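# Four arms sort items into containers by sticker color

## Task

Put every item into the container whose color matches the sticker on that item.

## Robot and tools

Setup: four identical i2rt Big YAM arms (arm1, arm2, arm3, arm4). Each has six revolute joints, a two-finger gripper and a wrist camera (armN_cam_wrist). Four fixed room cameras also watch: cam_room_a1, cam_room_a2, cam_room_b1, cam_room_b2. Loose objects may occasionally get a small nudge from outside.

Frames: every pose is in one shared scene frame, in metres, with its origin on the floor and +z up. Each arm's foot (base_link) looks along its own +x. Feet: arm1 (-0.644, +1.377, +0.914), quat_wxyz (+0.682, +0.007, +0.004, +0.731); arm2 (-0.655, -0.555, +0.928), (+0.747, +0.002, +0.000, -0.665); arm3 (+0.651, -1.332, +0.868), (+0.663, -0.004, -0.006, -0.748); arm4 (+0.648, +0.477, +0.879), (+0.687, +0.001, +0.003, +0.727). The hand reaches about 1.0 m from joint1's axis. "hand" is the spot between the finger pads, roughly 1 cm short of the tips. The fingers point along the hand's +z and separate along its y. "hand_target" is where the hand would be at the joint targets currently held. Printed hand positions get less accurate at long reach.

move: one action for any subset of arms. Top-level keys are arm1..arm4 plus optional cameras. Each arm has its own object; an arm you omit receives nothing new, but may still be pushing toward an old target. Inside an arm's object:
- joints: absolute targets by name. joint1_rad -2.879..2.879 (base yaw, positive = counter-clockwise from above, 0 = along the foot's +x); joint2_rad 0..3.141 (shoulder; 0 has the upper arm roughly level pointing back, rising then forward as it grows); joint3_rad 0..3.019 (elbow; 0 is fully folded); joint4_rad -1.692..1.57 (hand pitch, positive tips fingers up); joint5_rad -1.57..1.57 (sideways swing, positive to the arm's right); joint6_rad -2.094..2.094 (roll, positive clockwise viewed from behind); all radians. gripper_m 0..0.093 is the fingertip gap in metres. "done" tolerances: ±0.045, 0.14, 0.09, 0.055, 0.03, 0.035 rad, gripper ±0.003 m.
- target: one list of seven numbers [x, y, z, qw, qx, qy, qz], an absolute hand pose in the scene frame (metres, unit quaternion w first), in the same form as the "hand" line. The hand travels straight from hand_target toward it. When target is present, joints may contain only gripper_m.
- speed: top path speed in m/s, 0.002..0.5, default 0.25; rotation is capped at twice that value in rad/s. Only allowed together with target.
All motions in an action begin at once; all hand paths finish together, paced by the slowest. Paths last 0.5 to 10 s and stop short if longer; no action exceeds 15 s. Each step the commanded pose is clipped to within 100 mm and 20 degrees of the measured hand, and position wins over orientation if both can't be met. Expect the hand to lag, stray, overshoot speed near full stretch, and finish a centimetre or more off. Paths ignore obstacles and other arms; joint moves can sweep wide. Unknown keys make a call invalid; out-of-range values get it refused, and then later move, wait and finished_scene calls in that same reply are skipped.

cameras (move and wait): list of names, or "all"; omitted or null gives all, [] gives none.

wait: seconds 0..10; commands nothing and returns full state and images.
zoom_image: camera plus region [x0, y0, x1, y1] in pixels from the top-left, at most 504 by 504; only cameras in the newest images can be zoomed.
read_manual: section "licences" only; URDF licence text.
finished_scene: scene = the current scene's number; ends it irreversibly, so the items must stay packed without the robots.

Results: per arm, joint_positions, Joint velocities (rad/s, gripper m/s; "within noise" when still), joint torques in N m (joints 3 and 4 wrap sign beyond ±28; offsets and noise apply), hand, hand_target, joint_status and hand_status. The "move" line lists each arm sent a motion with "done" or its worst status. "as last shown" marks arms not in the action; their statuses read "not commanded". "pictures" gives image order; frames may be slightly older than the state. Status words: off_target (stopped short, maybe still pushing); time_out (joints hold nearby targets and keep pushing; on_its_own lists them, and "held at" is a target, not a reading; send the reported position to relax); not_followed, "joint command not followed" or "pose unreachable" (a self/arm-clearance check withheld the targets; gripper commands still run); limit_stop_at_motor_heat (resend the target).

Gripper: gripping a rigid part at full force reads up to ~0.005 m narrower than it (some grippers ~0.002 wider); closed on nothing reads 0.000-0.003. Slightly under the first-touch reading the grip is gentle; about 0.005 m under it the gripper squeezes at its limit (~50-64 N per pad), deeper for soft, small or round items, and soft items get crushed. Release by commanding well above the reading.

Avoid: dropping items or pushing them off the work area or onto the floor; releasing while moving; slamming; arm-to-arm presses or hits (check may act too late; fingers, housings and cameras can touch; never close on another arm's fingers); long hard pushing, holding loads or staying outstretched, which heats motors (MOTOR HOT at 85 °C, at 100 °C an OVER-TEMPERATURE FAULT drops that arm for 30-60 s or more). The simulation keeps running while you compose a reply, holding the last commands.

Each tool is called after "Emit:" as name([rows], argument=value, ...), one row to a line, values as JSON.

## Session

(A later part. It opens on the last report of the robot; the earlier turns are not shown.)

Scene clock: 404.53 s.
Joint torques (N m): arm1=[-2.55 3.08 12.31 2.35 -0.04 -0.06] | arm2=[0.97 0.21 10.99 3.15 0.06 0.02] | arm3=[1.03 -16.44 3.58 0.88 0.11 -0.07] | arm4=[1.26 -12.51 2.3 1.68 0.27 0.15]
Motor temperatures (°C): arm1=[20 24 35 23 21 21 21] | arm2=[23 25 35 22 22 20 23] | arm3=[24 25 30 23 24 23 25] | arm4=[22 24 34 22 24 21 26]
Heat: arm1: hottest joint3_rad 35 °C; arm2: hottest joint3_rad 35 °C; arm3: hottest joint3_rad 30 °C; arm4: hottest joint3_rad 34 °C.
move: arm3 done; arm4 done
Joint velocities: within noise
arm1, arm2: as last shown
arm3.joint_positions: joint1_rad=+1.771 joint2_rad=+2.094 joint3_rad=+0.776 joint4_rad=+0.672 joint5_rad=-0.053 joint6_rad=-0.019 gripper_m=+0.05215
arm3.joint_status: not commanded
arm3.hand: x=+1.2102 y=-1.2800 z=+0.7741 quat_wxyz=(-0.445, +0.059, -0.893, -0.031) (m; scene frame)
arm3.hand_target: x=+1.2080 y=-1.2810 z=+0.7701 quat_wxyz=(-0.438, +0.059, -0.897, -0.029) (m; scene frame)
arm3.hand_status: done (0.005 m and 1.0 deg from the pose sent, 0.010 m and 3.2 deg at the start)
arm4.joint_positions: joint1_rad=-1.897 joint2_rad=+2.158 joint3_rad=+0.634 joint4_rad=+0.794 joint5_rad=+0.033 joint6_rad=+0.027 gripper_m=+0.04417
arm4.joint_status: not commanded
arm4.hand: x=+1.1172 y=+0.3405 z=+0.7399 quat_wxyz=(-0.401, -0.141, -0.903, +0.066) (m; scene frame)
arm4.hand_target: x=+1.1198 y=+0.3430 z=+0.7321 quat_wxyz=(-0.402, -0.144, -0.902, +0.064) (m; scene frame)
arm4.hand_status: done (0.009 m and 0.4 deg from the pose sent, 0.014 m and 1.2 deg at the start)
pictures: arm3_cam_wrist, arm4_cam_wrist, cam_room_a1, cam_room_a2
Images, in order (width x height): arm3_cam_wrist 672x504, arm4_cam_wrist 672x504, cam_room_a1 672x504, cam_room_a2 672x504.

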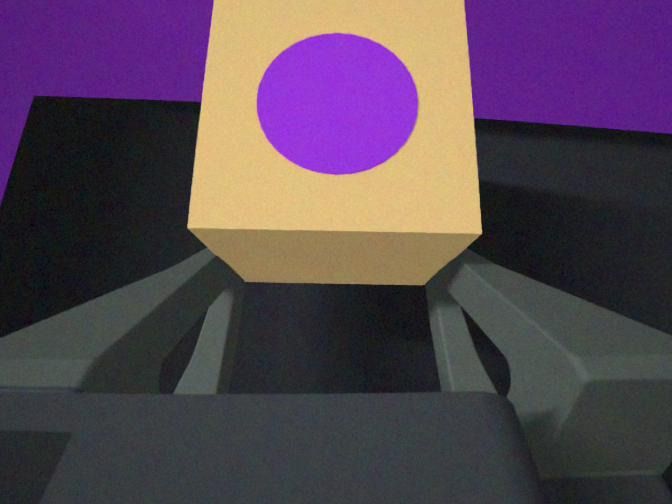

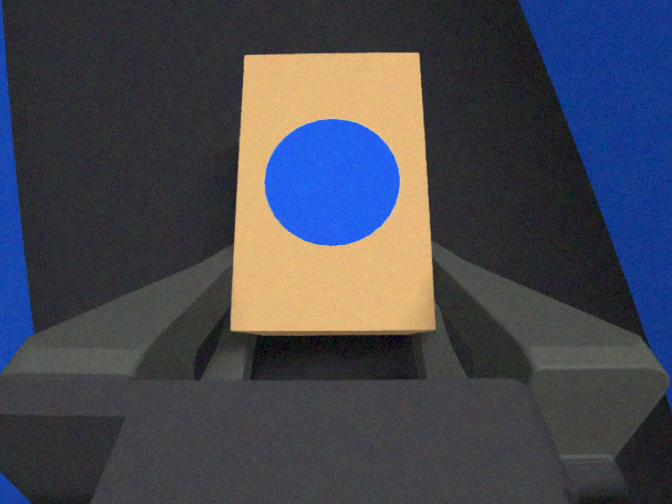

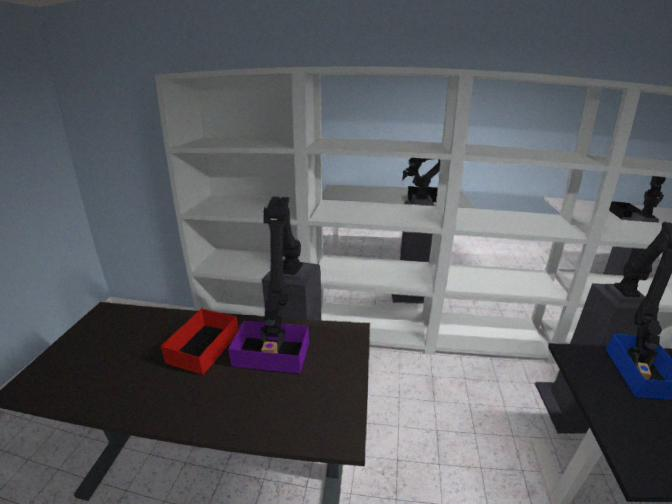

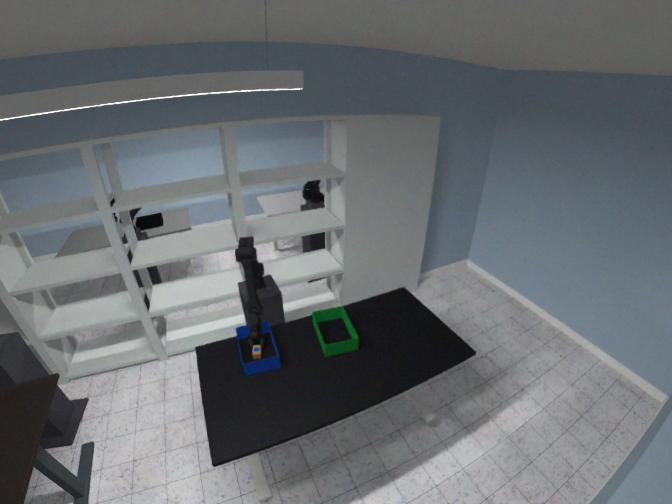

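Emit:
move(arm3={"joints": {"gripper_m": 0.06}}, arm4={"joints": {"gripper_m": 0.053}}, cameras=["arm3_cam_wrist","arm4_cam_wrist"])

Emit:
move(arm3={"joints": {"gripper_m": 0.085}}, arm4={"joints": {"gripper_m": 0.08}}, cameras=["arm3_cam_wrist","arm4_cam_wrist"])

Scene clock: 410.57 s.
Joint torques (N m): arm1=[-2.55 3.37 12.48 2.43 -0.03 -0.03] | arm2=[1.03 0.15 10.96 3.12 0.06 0.01] | arm3=[1.03 -16.5 3.58 0.88 0.11 -0.08] | arm4=[1.2 -13.39 2.33 1.73 0.21 0.15]
Motor temperatures (°C): arm1=[20 24 35 23 21 21 21] | arm2=[23 25 35 22 22 20 23] | arm3=[24 25 29 23 24 23 25] | arm4=[22 24 33 22 24 21 26]
Heat: arm1: hottest joint3_rad 35 °C; arm2: hottest joint3_rad 35 °C; arm3: hottest joint3_rad 29 °C; arm4: hottest joint3_rad 33 °C.
move: arm3 done; arm4 done
Joint velocities: within noise
arm1, arm2: as last shown
arm3.joint_positions: joint1_rad=+1.771 joint2_rad=+2.094 joint3_rad=+0.776 joint4_rad=+0.672 joint5_rad=-0.053 joint6_rad=-0.019 gripper_m=+0.05996
arm3.joint_status: all done
arm3.hand: x=+1.2102 y=-1.2800 z=+0.7741 quat_wxyz=(-0.445, +0.059, -0.893, -0.031) (m; scene frame)
arm3.hand_target: x=+1.2080 y=-1.2810 z=+0.7700 quat_wxyz=(-0.438, +0.059, -0.897, -0.029) (m; scene frame)
arm3.hand_status: not commanded
arm4.joint_positions: joint1_rad=-1.897 joint2_rad=+2.163 joint3_rad=+0.634 joint4_rad=+0.794 joint5_rad=+0.033 joint6_rad=+0.027 gripper_m=+0.05291
arm4.joint_status: all done
arm4.hand: x=+1.1160 y=+0.3407 z=+0.7378 quat_wxyz=(-0.399, -0.141, -0.903, +0.066) (m; scene frame)
arm4.hand_target: x=+1.1198 y=+0.3429 z=+0.7322 quat_wxyz=(-0.402, -0.144, -0.902, +0.064) (m; scene frame)
arm4.hand_status: not commanded
pictures: arm3_cam_wrist, arm4_cam_wrist
Images, in order (width x height): arm3_cam_wrist 672x504, arm4_cam_wrist 672x504.

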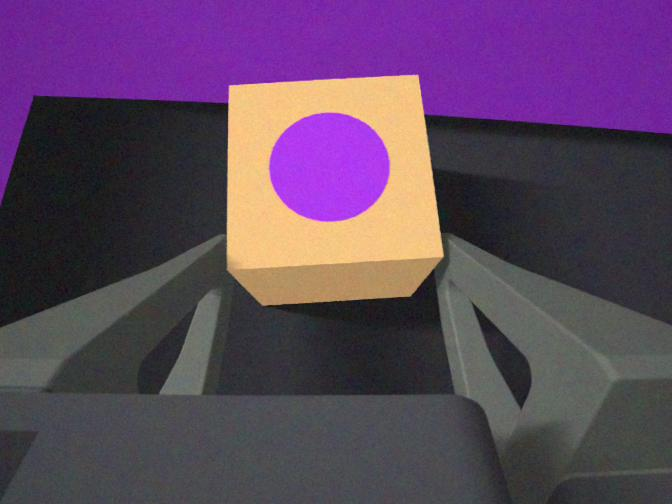

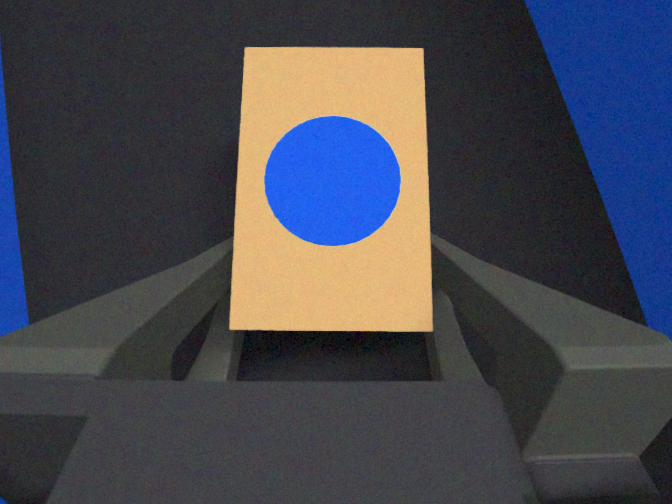

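Scene clock: 411.10 s.
Joint torques (N m): arm1=[-2.78 3.84 12.3 2.22 -0.03 -0.01] | arm2=[0.97 0.21 10.99 3.12 0.06 0.02] | arm3=[1.03 -16.5 3.59 0.94 0.11 -0.07] | arm4=[1.08 -12.92 2.28 1.77 0.22 0.13]
Motor temperatures (°C): arm1=[20 24 35 23 21 21 21] | arm2=[23 25 35 22 22 20 23] | arm3=[24 25 29 23 24 23 25] | arm4=[22 24 33 22 24 21 26]
Heat: arm1: hottest joint3_rad 35 °C; arm2: hottest joint3_rad 35 °C; arm3: hottest joint3_rad 29 °C; arm4: hottest joint3_rad 33 °C.
move: arm3 done; arm4 done
Joint velocities: within noise
arm1, arm2: as last shown
arm3.joint_positions: joint1_rad=+1.771 joint2_rad=+2.094 joint3_rad=+0.776 joint4_rad=+0.672 joint5_rad=-0.053 joint6_rad=-0.019 gripper_m=+0.08493
arm3.joint_status: all done
arm3.hand: x=+1.2102 y=-1.2800 z=+0.7741 quat_wxyz=(-0.445, +0.059, -0.893, -0.031) (m; scene frame)
arm3.hand_target: x=+1.2080 y=-1.2810 z=+0.7700 quat_wxyz=(-0.438, +0.059, -0.897, -0.029) (m; scene frame)
arm3.hand_status: not commanded
arm4.joint_positions: joint1_rad=-1.897 joint2_rad=+2.163 joint3_rad=+0.634 joint4_rad=+0.794 joint5_rad=+0.033 joint6_rad=+0.028 gripper_m=+0.07989
arm4.joint_status: all done
arm4.hand: x=+1.1161 y=+0.3409 z=+0.7378 quat_wxyz=(-0.399, -0.141, -0.903, +0.066) (m; scene frame)
arm4.hand_target: x=+1.1199 y=+0.3431 z=+0.7322 quat_wxyz=(-0.402, -0.144, -0.902, +0.064) (m; scene frame)
arm4.hand_status: not commanded
pictures: arm3_cam_wrist, arm4_cam_wrist
Images, in order (width x height): arm3_cam_wrist 672x504, arm4_cam_wrist 672x504.

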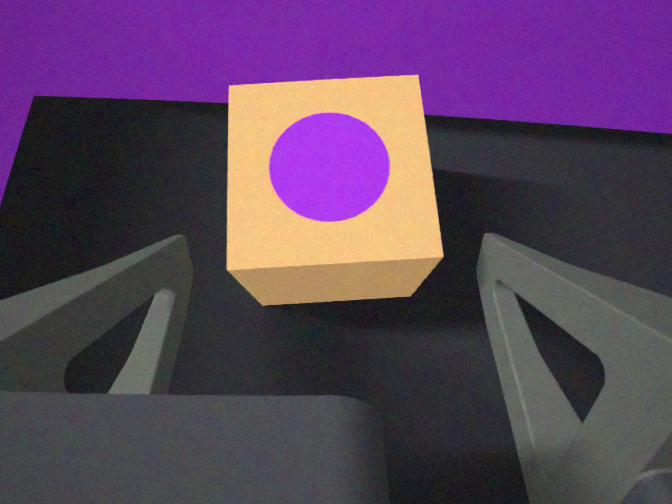

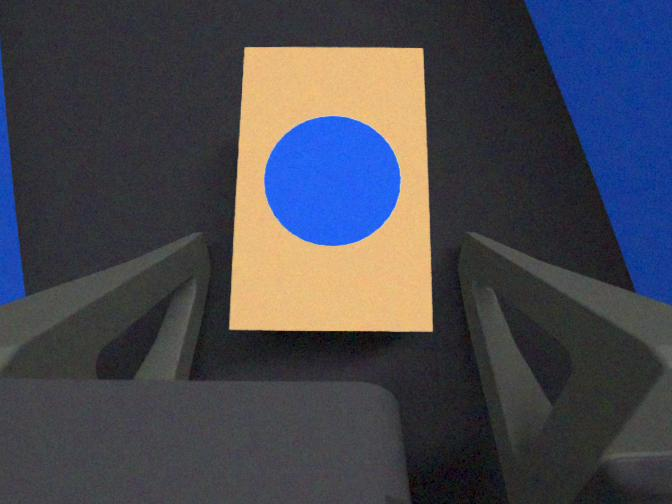

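Emit:
move(arm3={"target": [1.17, -1.28, 0.93, 0.4375, -0.0588, 0.8969, 0.0287], "speed": 0.15}, arm4={"target": [1.09, 0.352, 0.93, 0.4017, 0.1437, 0.9022, -0.0640], "speed": 0.15}, cameras=["arm3_cam_wrist","arm4_cam_wrist"])

Emit:
move(arm3={"joints": {"joint2_rad": 0.6, "joint3_rad": 0.6, "joint4_rad": -0.7}}, arm4={"joints": {"joint2_rad": 0.6, "joint3_rad": 0.6, "joint4_rad": -0.7}})

Scene clock: 417.73 s.
Joint torques (N m): arm1=[-2.26 3.55 12.49 2.39 -0.03 -0.01] | arm2=[1.03 0.03 10.97 3.14 0.06 0.01] | arm3=[1.44 -12.69 6.13 1.32 0.1 -0.04] | arm4=[1.32 -9.82 6.71 0.79 0.25 0.15]
Motor temperatures (°C): arm1=[20 24 35 23 21 21 21] | arm2=[23 25 35 23 22 20 23] | arm3=[24 25 29 23 24 23 24] | arm4=[22 24 33 22 24 21 26]
Heat: arm1: hottest joint3_rad 35 °C; arm2: hottest joint3_rad 35 °C; arm3: hottest joint3_rad 29 °C; arm4: hottest joint3_rad 33 °C.
move: arm3 done; arm4 done
Joint velocities: within noise
arm1, arm2: as last shown
arm3.joint_positions: joint1_rad=+1.771 joint2_rad=+1.563 joint3_rad=+0.682 joint4_rad=+0.230 joint5_rad=-0.049 joint6_rad=-0.019 gripper_m=+0.08493
arm3.joint_status: not commanded
arm3.hand: x=+1.1740 y=-1.2813 z=+0.9335 quat_wxyz=(-0.443, +0.058, -0.894, -0.029) (m; scene frame)
arm3.hand_target: x=+1.1701 y=-1.2801 z=+0.9301 quat_wxyz=(-0.438, +0.059, -0.897, -0.029) (m; scene frame)
arm3.hand_status: done (0.005 m and 0.7 deg from the pose sent, 0.161 m and 1.0 deg at the start)
arm4.joint_positions: joint1_rad=-1.897 joint2_rad=+1.435 joint3_rad=+0.529 joint4_rad=+0.178 joint5_rad=+0.033 joint6_rad=+0.028 gripper_m=+0.07989
arm4.joint_status: not commanded
arm4.hand: x=+1.0869 y=+0.3498 z=+0.9281 quat_wxyz=(-0.402, -0.141, -0.902, +0.066) (m; scene frame)
arm4.hand_target: x=+1.0900 y=+0.3521 z=+0.9300 quat_wxyz=(-0.402, -0.144, -0.902, +0.064) (m; scene frame)
arm4.hand_status: done (0.004 m and 0.4 deg from the pose sent, 0.194 m and 0.5 deg at the start)
pictures: arm3_cam_wrist, arm4_cam_wrist
Images, in order (width x height): arm3_cam_wrist 672x504, arm4_cam_wrist 672x504.

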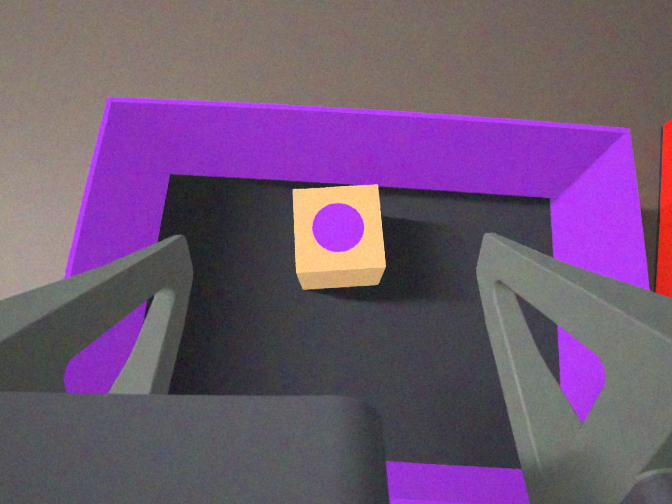

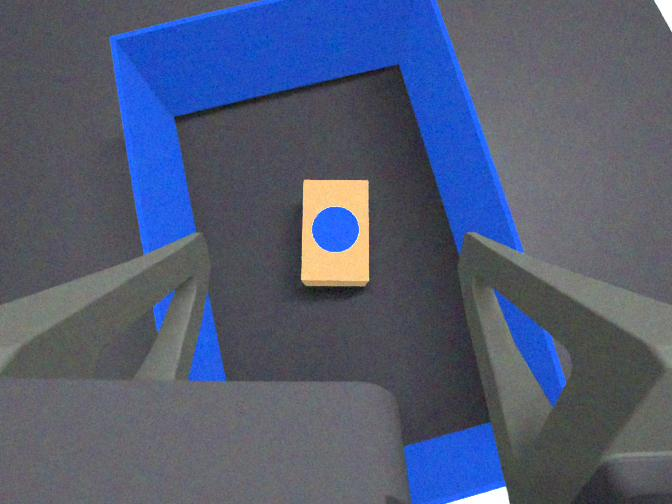

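Scene clock: 419.37 s.
Joint torques (N m): arm1=[-2.55 3.72 12.38 2.36 -0.01 0.01] | arm2=[0.97 0.09 10.97 3.17 0.05 0.01] | arm3=[1.49 -1.14 10.19 1.26 0.11 -0.03] | arm4=[1.61 -1.32 12.12 0.98 0.24 0.14]
Motor temperatures (°C): arm1=[20 24 35 23 21 21 21] | arm2=[23 25 35 23 22 20 23] | arm3=[24 25 29 23 24 23 24] | arm4=[22 24 33 22 24 21 26]
Heat: arm1: hottest joint3_rad 35 °C; arm2: hottest joint3_rad 35 °C; arm3: hottest joint3_rad 29 °C; arm4: hottest joint3_rad 33 °C.
move: arm3 done; arm4 done
Joint velocities: within noise
arm1, arm2: as last shown
arm3.joint_positions: joint1_rad=+1.771 joint2_rad=+0.599 joint3_rad=+0.595 joint4_rad=-0.693 joint5_rad=-0.049 joint6_rad=-0.019 gripper_m=+0.08493
arm3.joint_status: all done
arm3.hand: x=+0.9666 y=-1.2953 z=+1.1082 quat_wxyz=(-0.422, +0.058, -0.904, -0.028) (m; scene frame)
arm3.hand_target: x=+0.9665 y=-1.2945 z=+1.1094 quat_wxyz=(-0.421, +0.059, -0.905, -0.028) (m; scene frame)
arm3.hand_status: not commanded
arm4.joint_positions: joint1_rad=-1.897 joint2_rad=+0.602 joint3_rad=+0.562 joint4_rad=-0.689 joint5_rad=+0.033 joint6_rad=+0.028 gripper_m=+0.07989
arm4.joint_status: all done
arm4.hand: x=+0.9490 y=+0.3888 z=+1.0999 quat_wxyz=(-0.402, -0.141, -0.902, +0.066) (m; scene frame)
arm4.hand_target: x=+0.9540 y=+0.3894 z=+1.1201 quat_wxyz=(-0.415, -0.143, -0.896, +0.065) (m; scene frame)
arm4.hand_status: not commanded
pictures: arm1_cam_wrist, arm2_cam_wrist, arm3_cam_wrist, arm4_cam_wrist, cam_room_a1, cam_room_a2, cam_room_b1, cam_room_b2
Images, in order (width x height): arm1_cam_wrist 672x504, arm2_cam_wrist 672x504, arm3_cam_wrist 672x504, arm4_cam_wrist 672x504, cam_room_a1 672x504, cam_room_a2 672x504, cam_room_b1 672x504, cam_room_b2 672x504.

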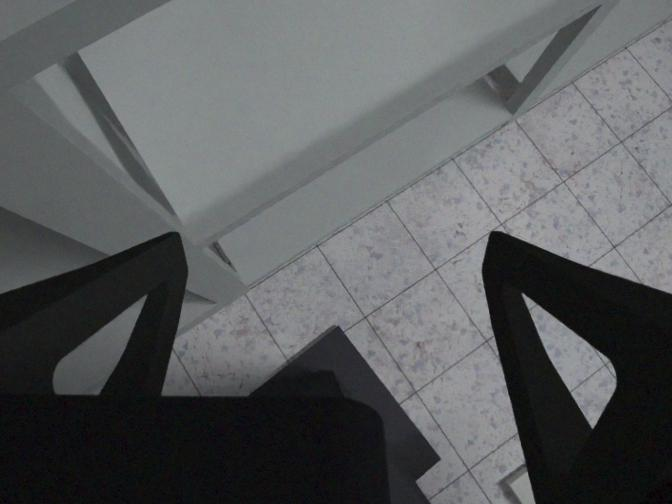

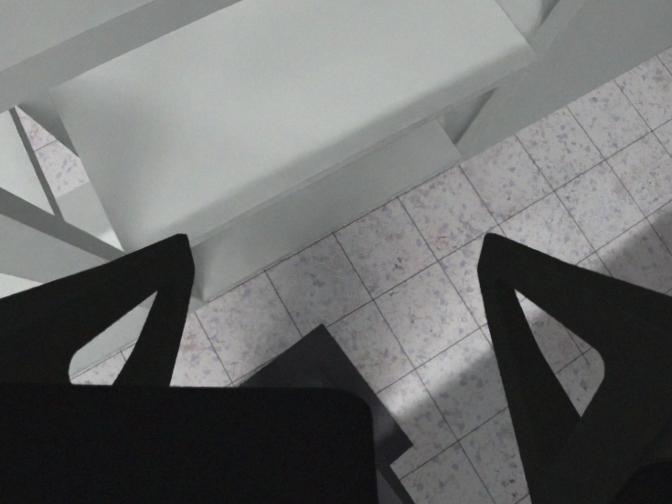

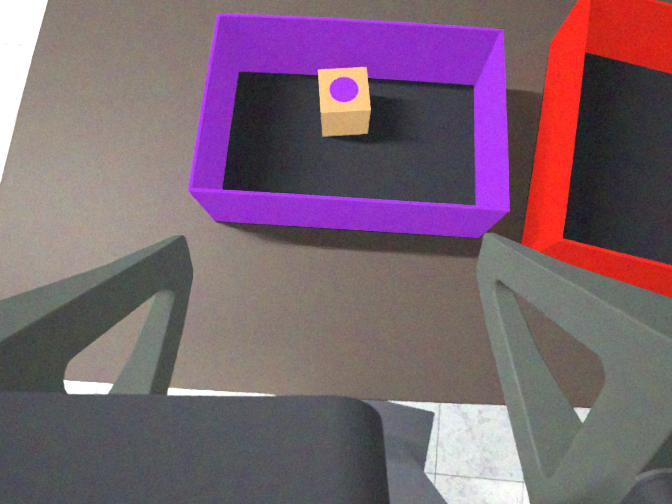

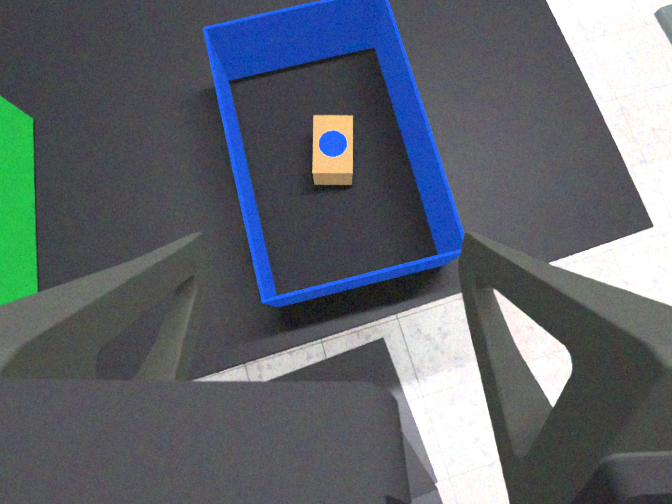

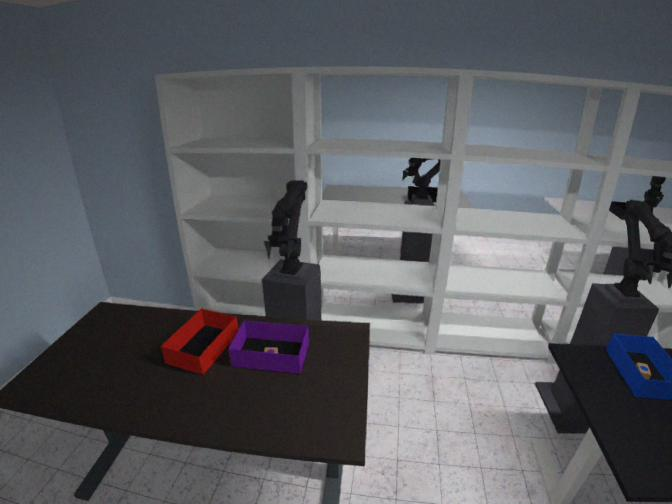

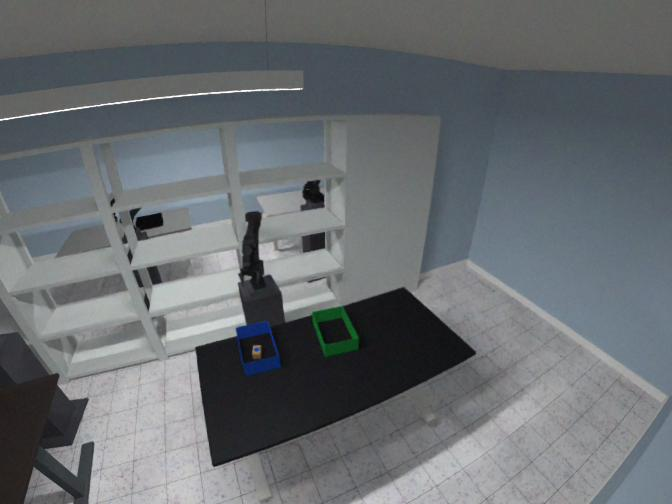

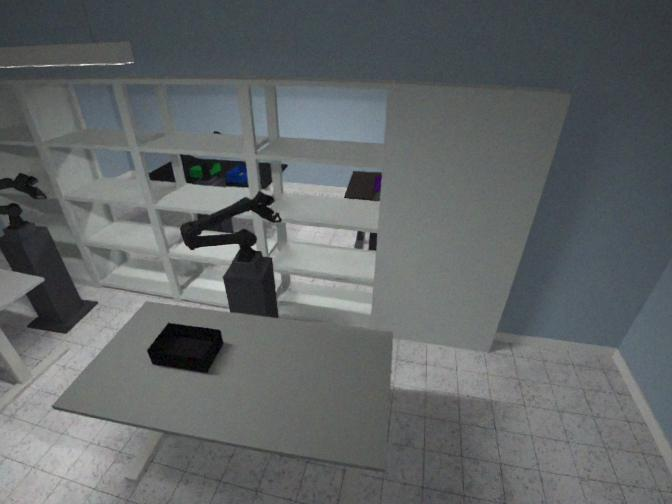

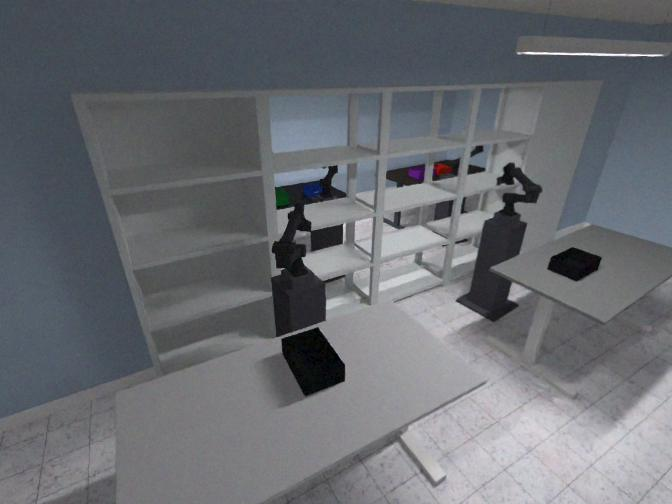

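Both packed; boxes are empty.

Emit:
finished_scene(scene=2)

The scene is finished: the task was done.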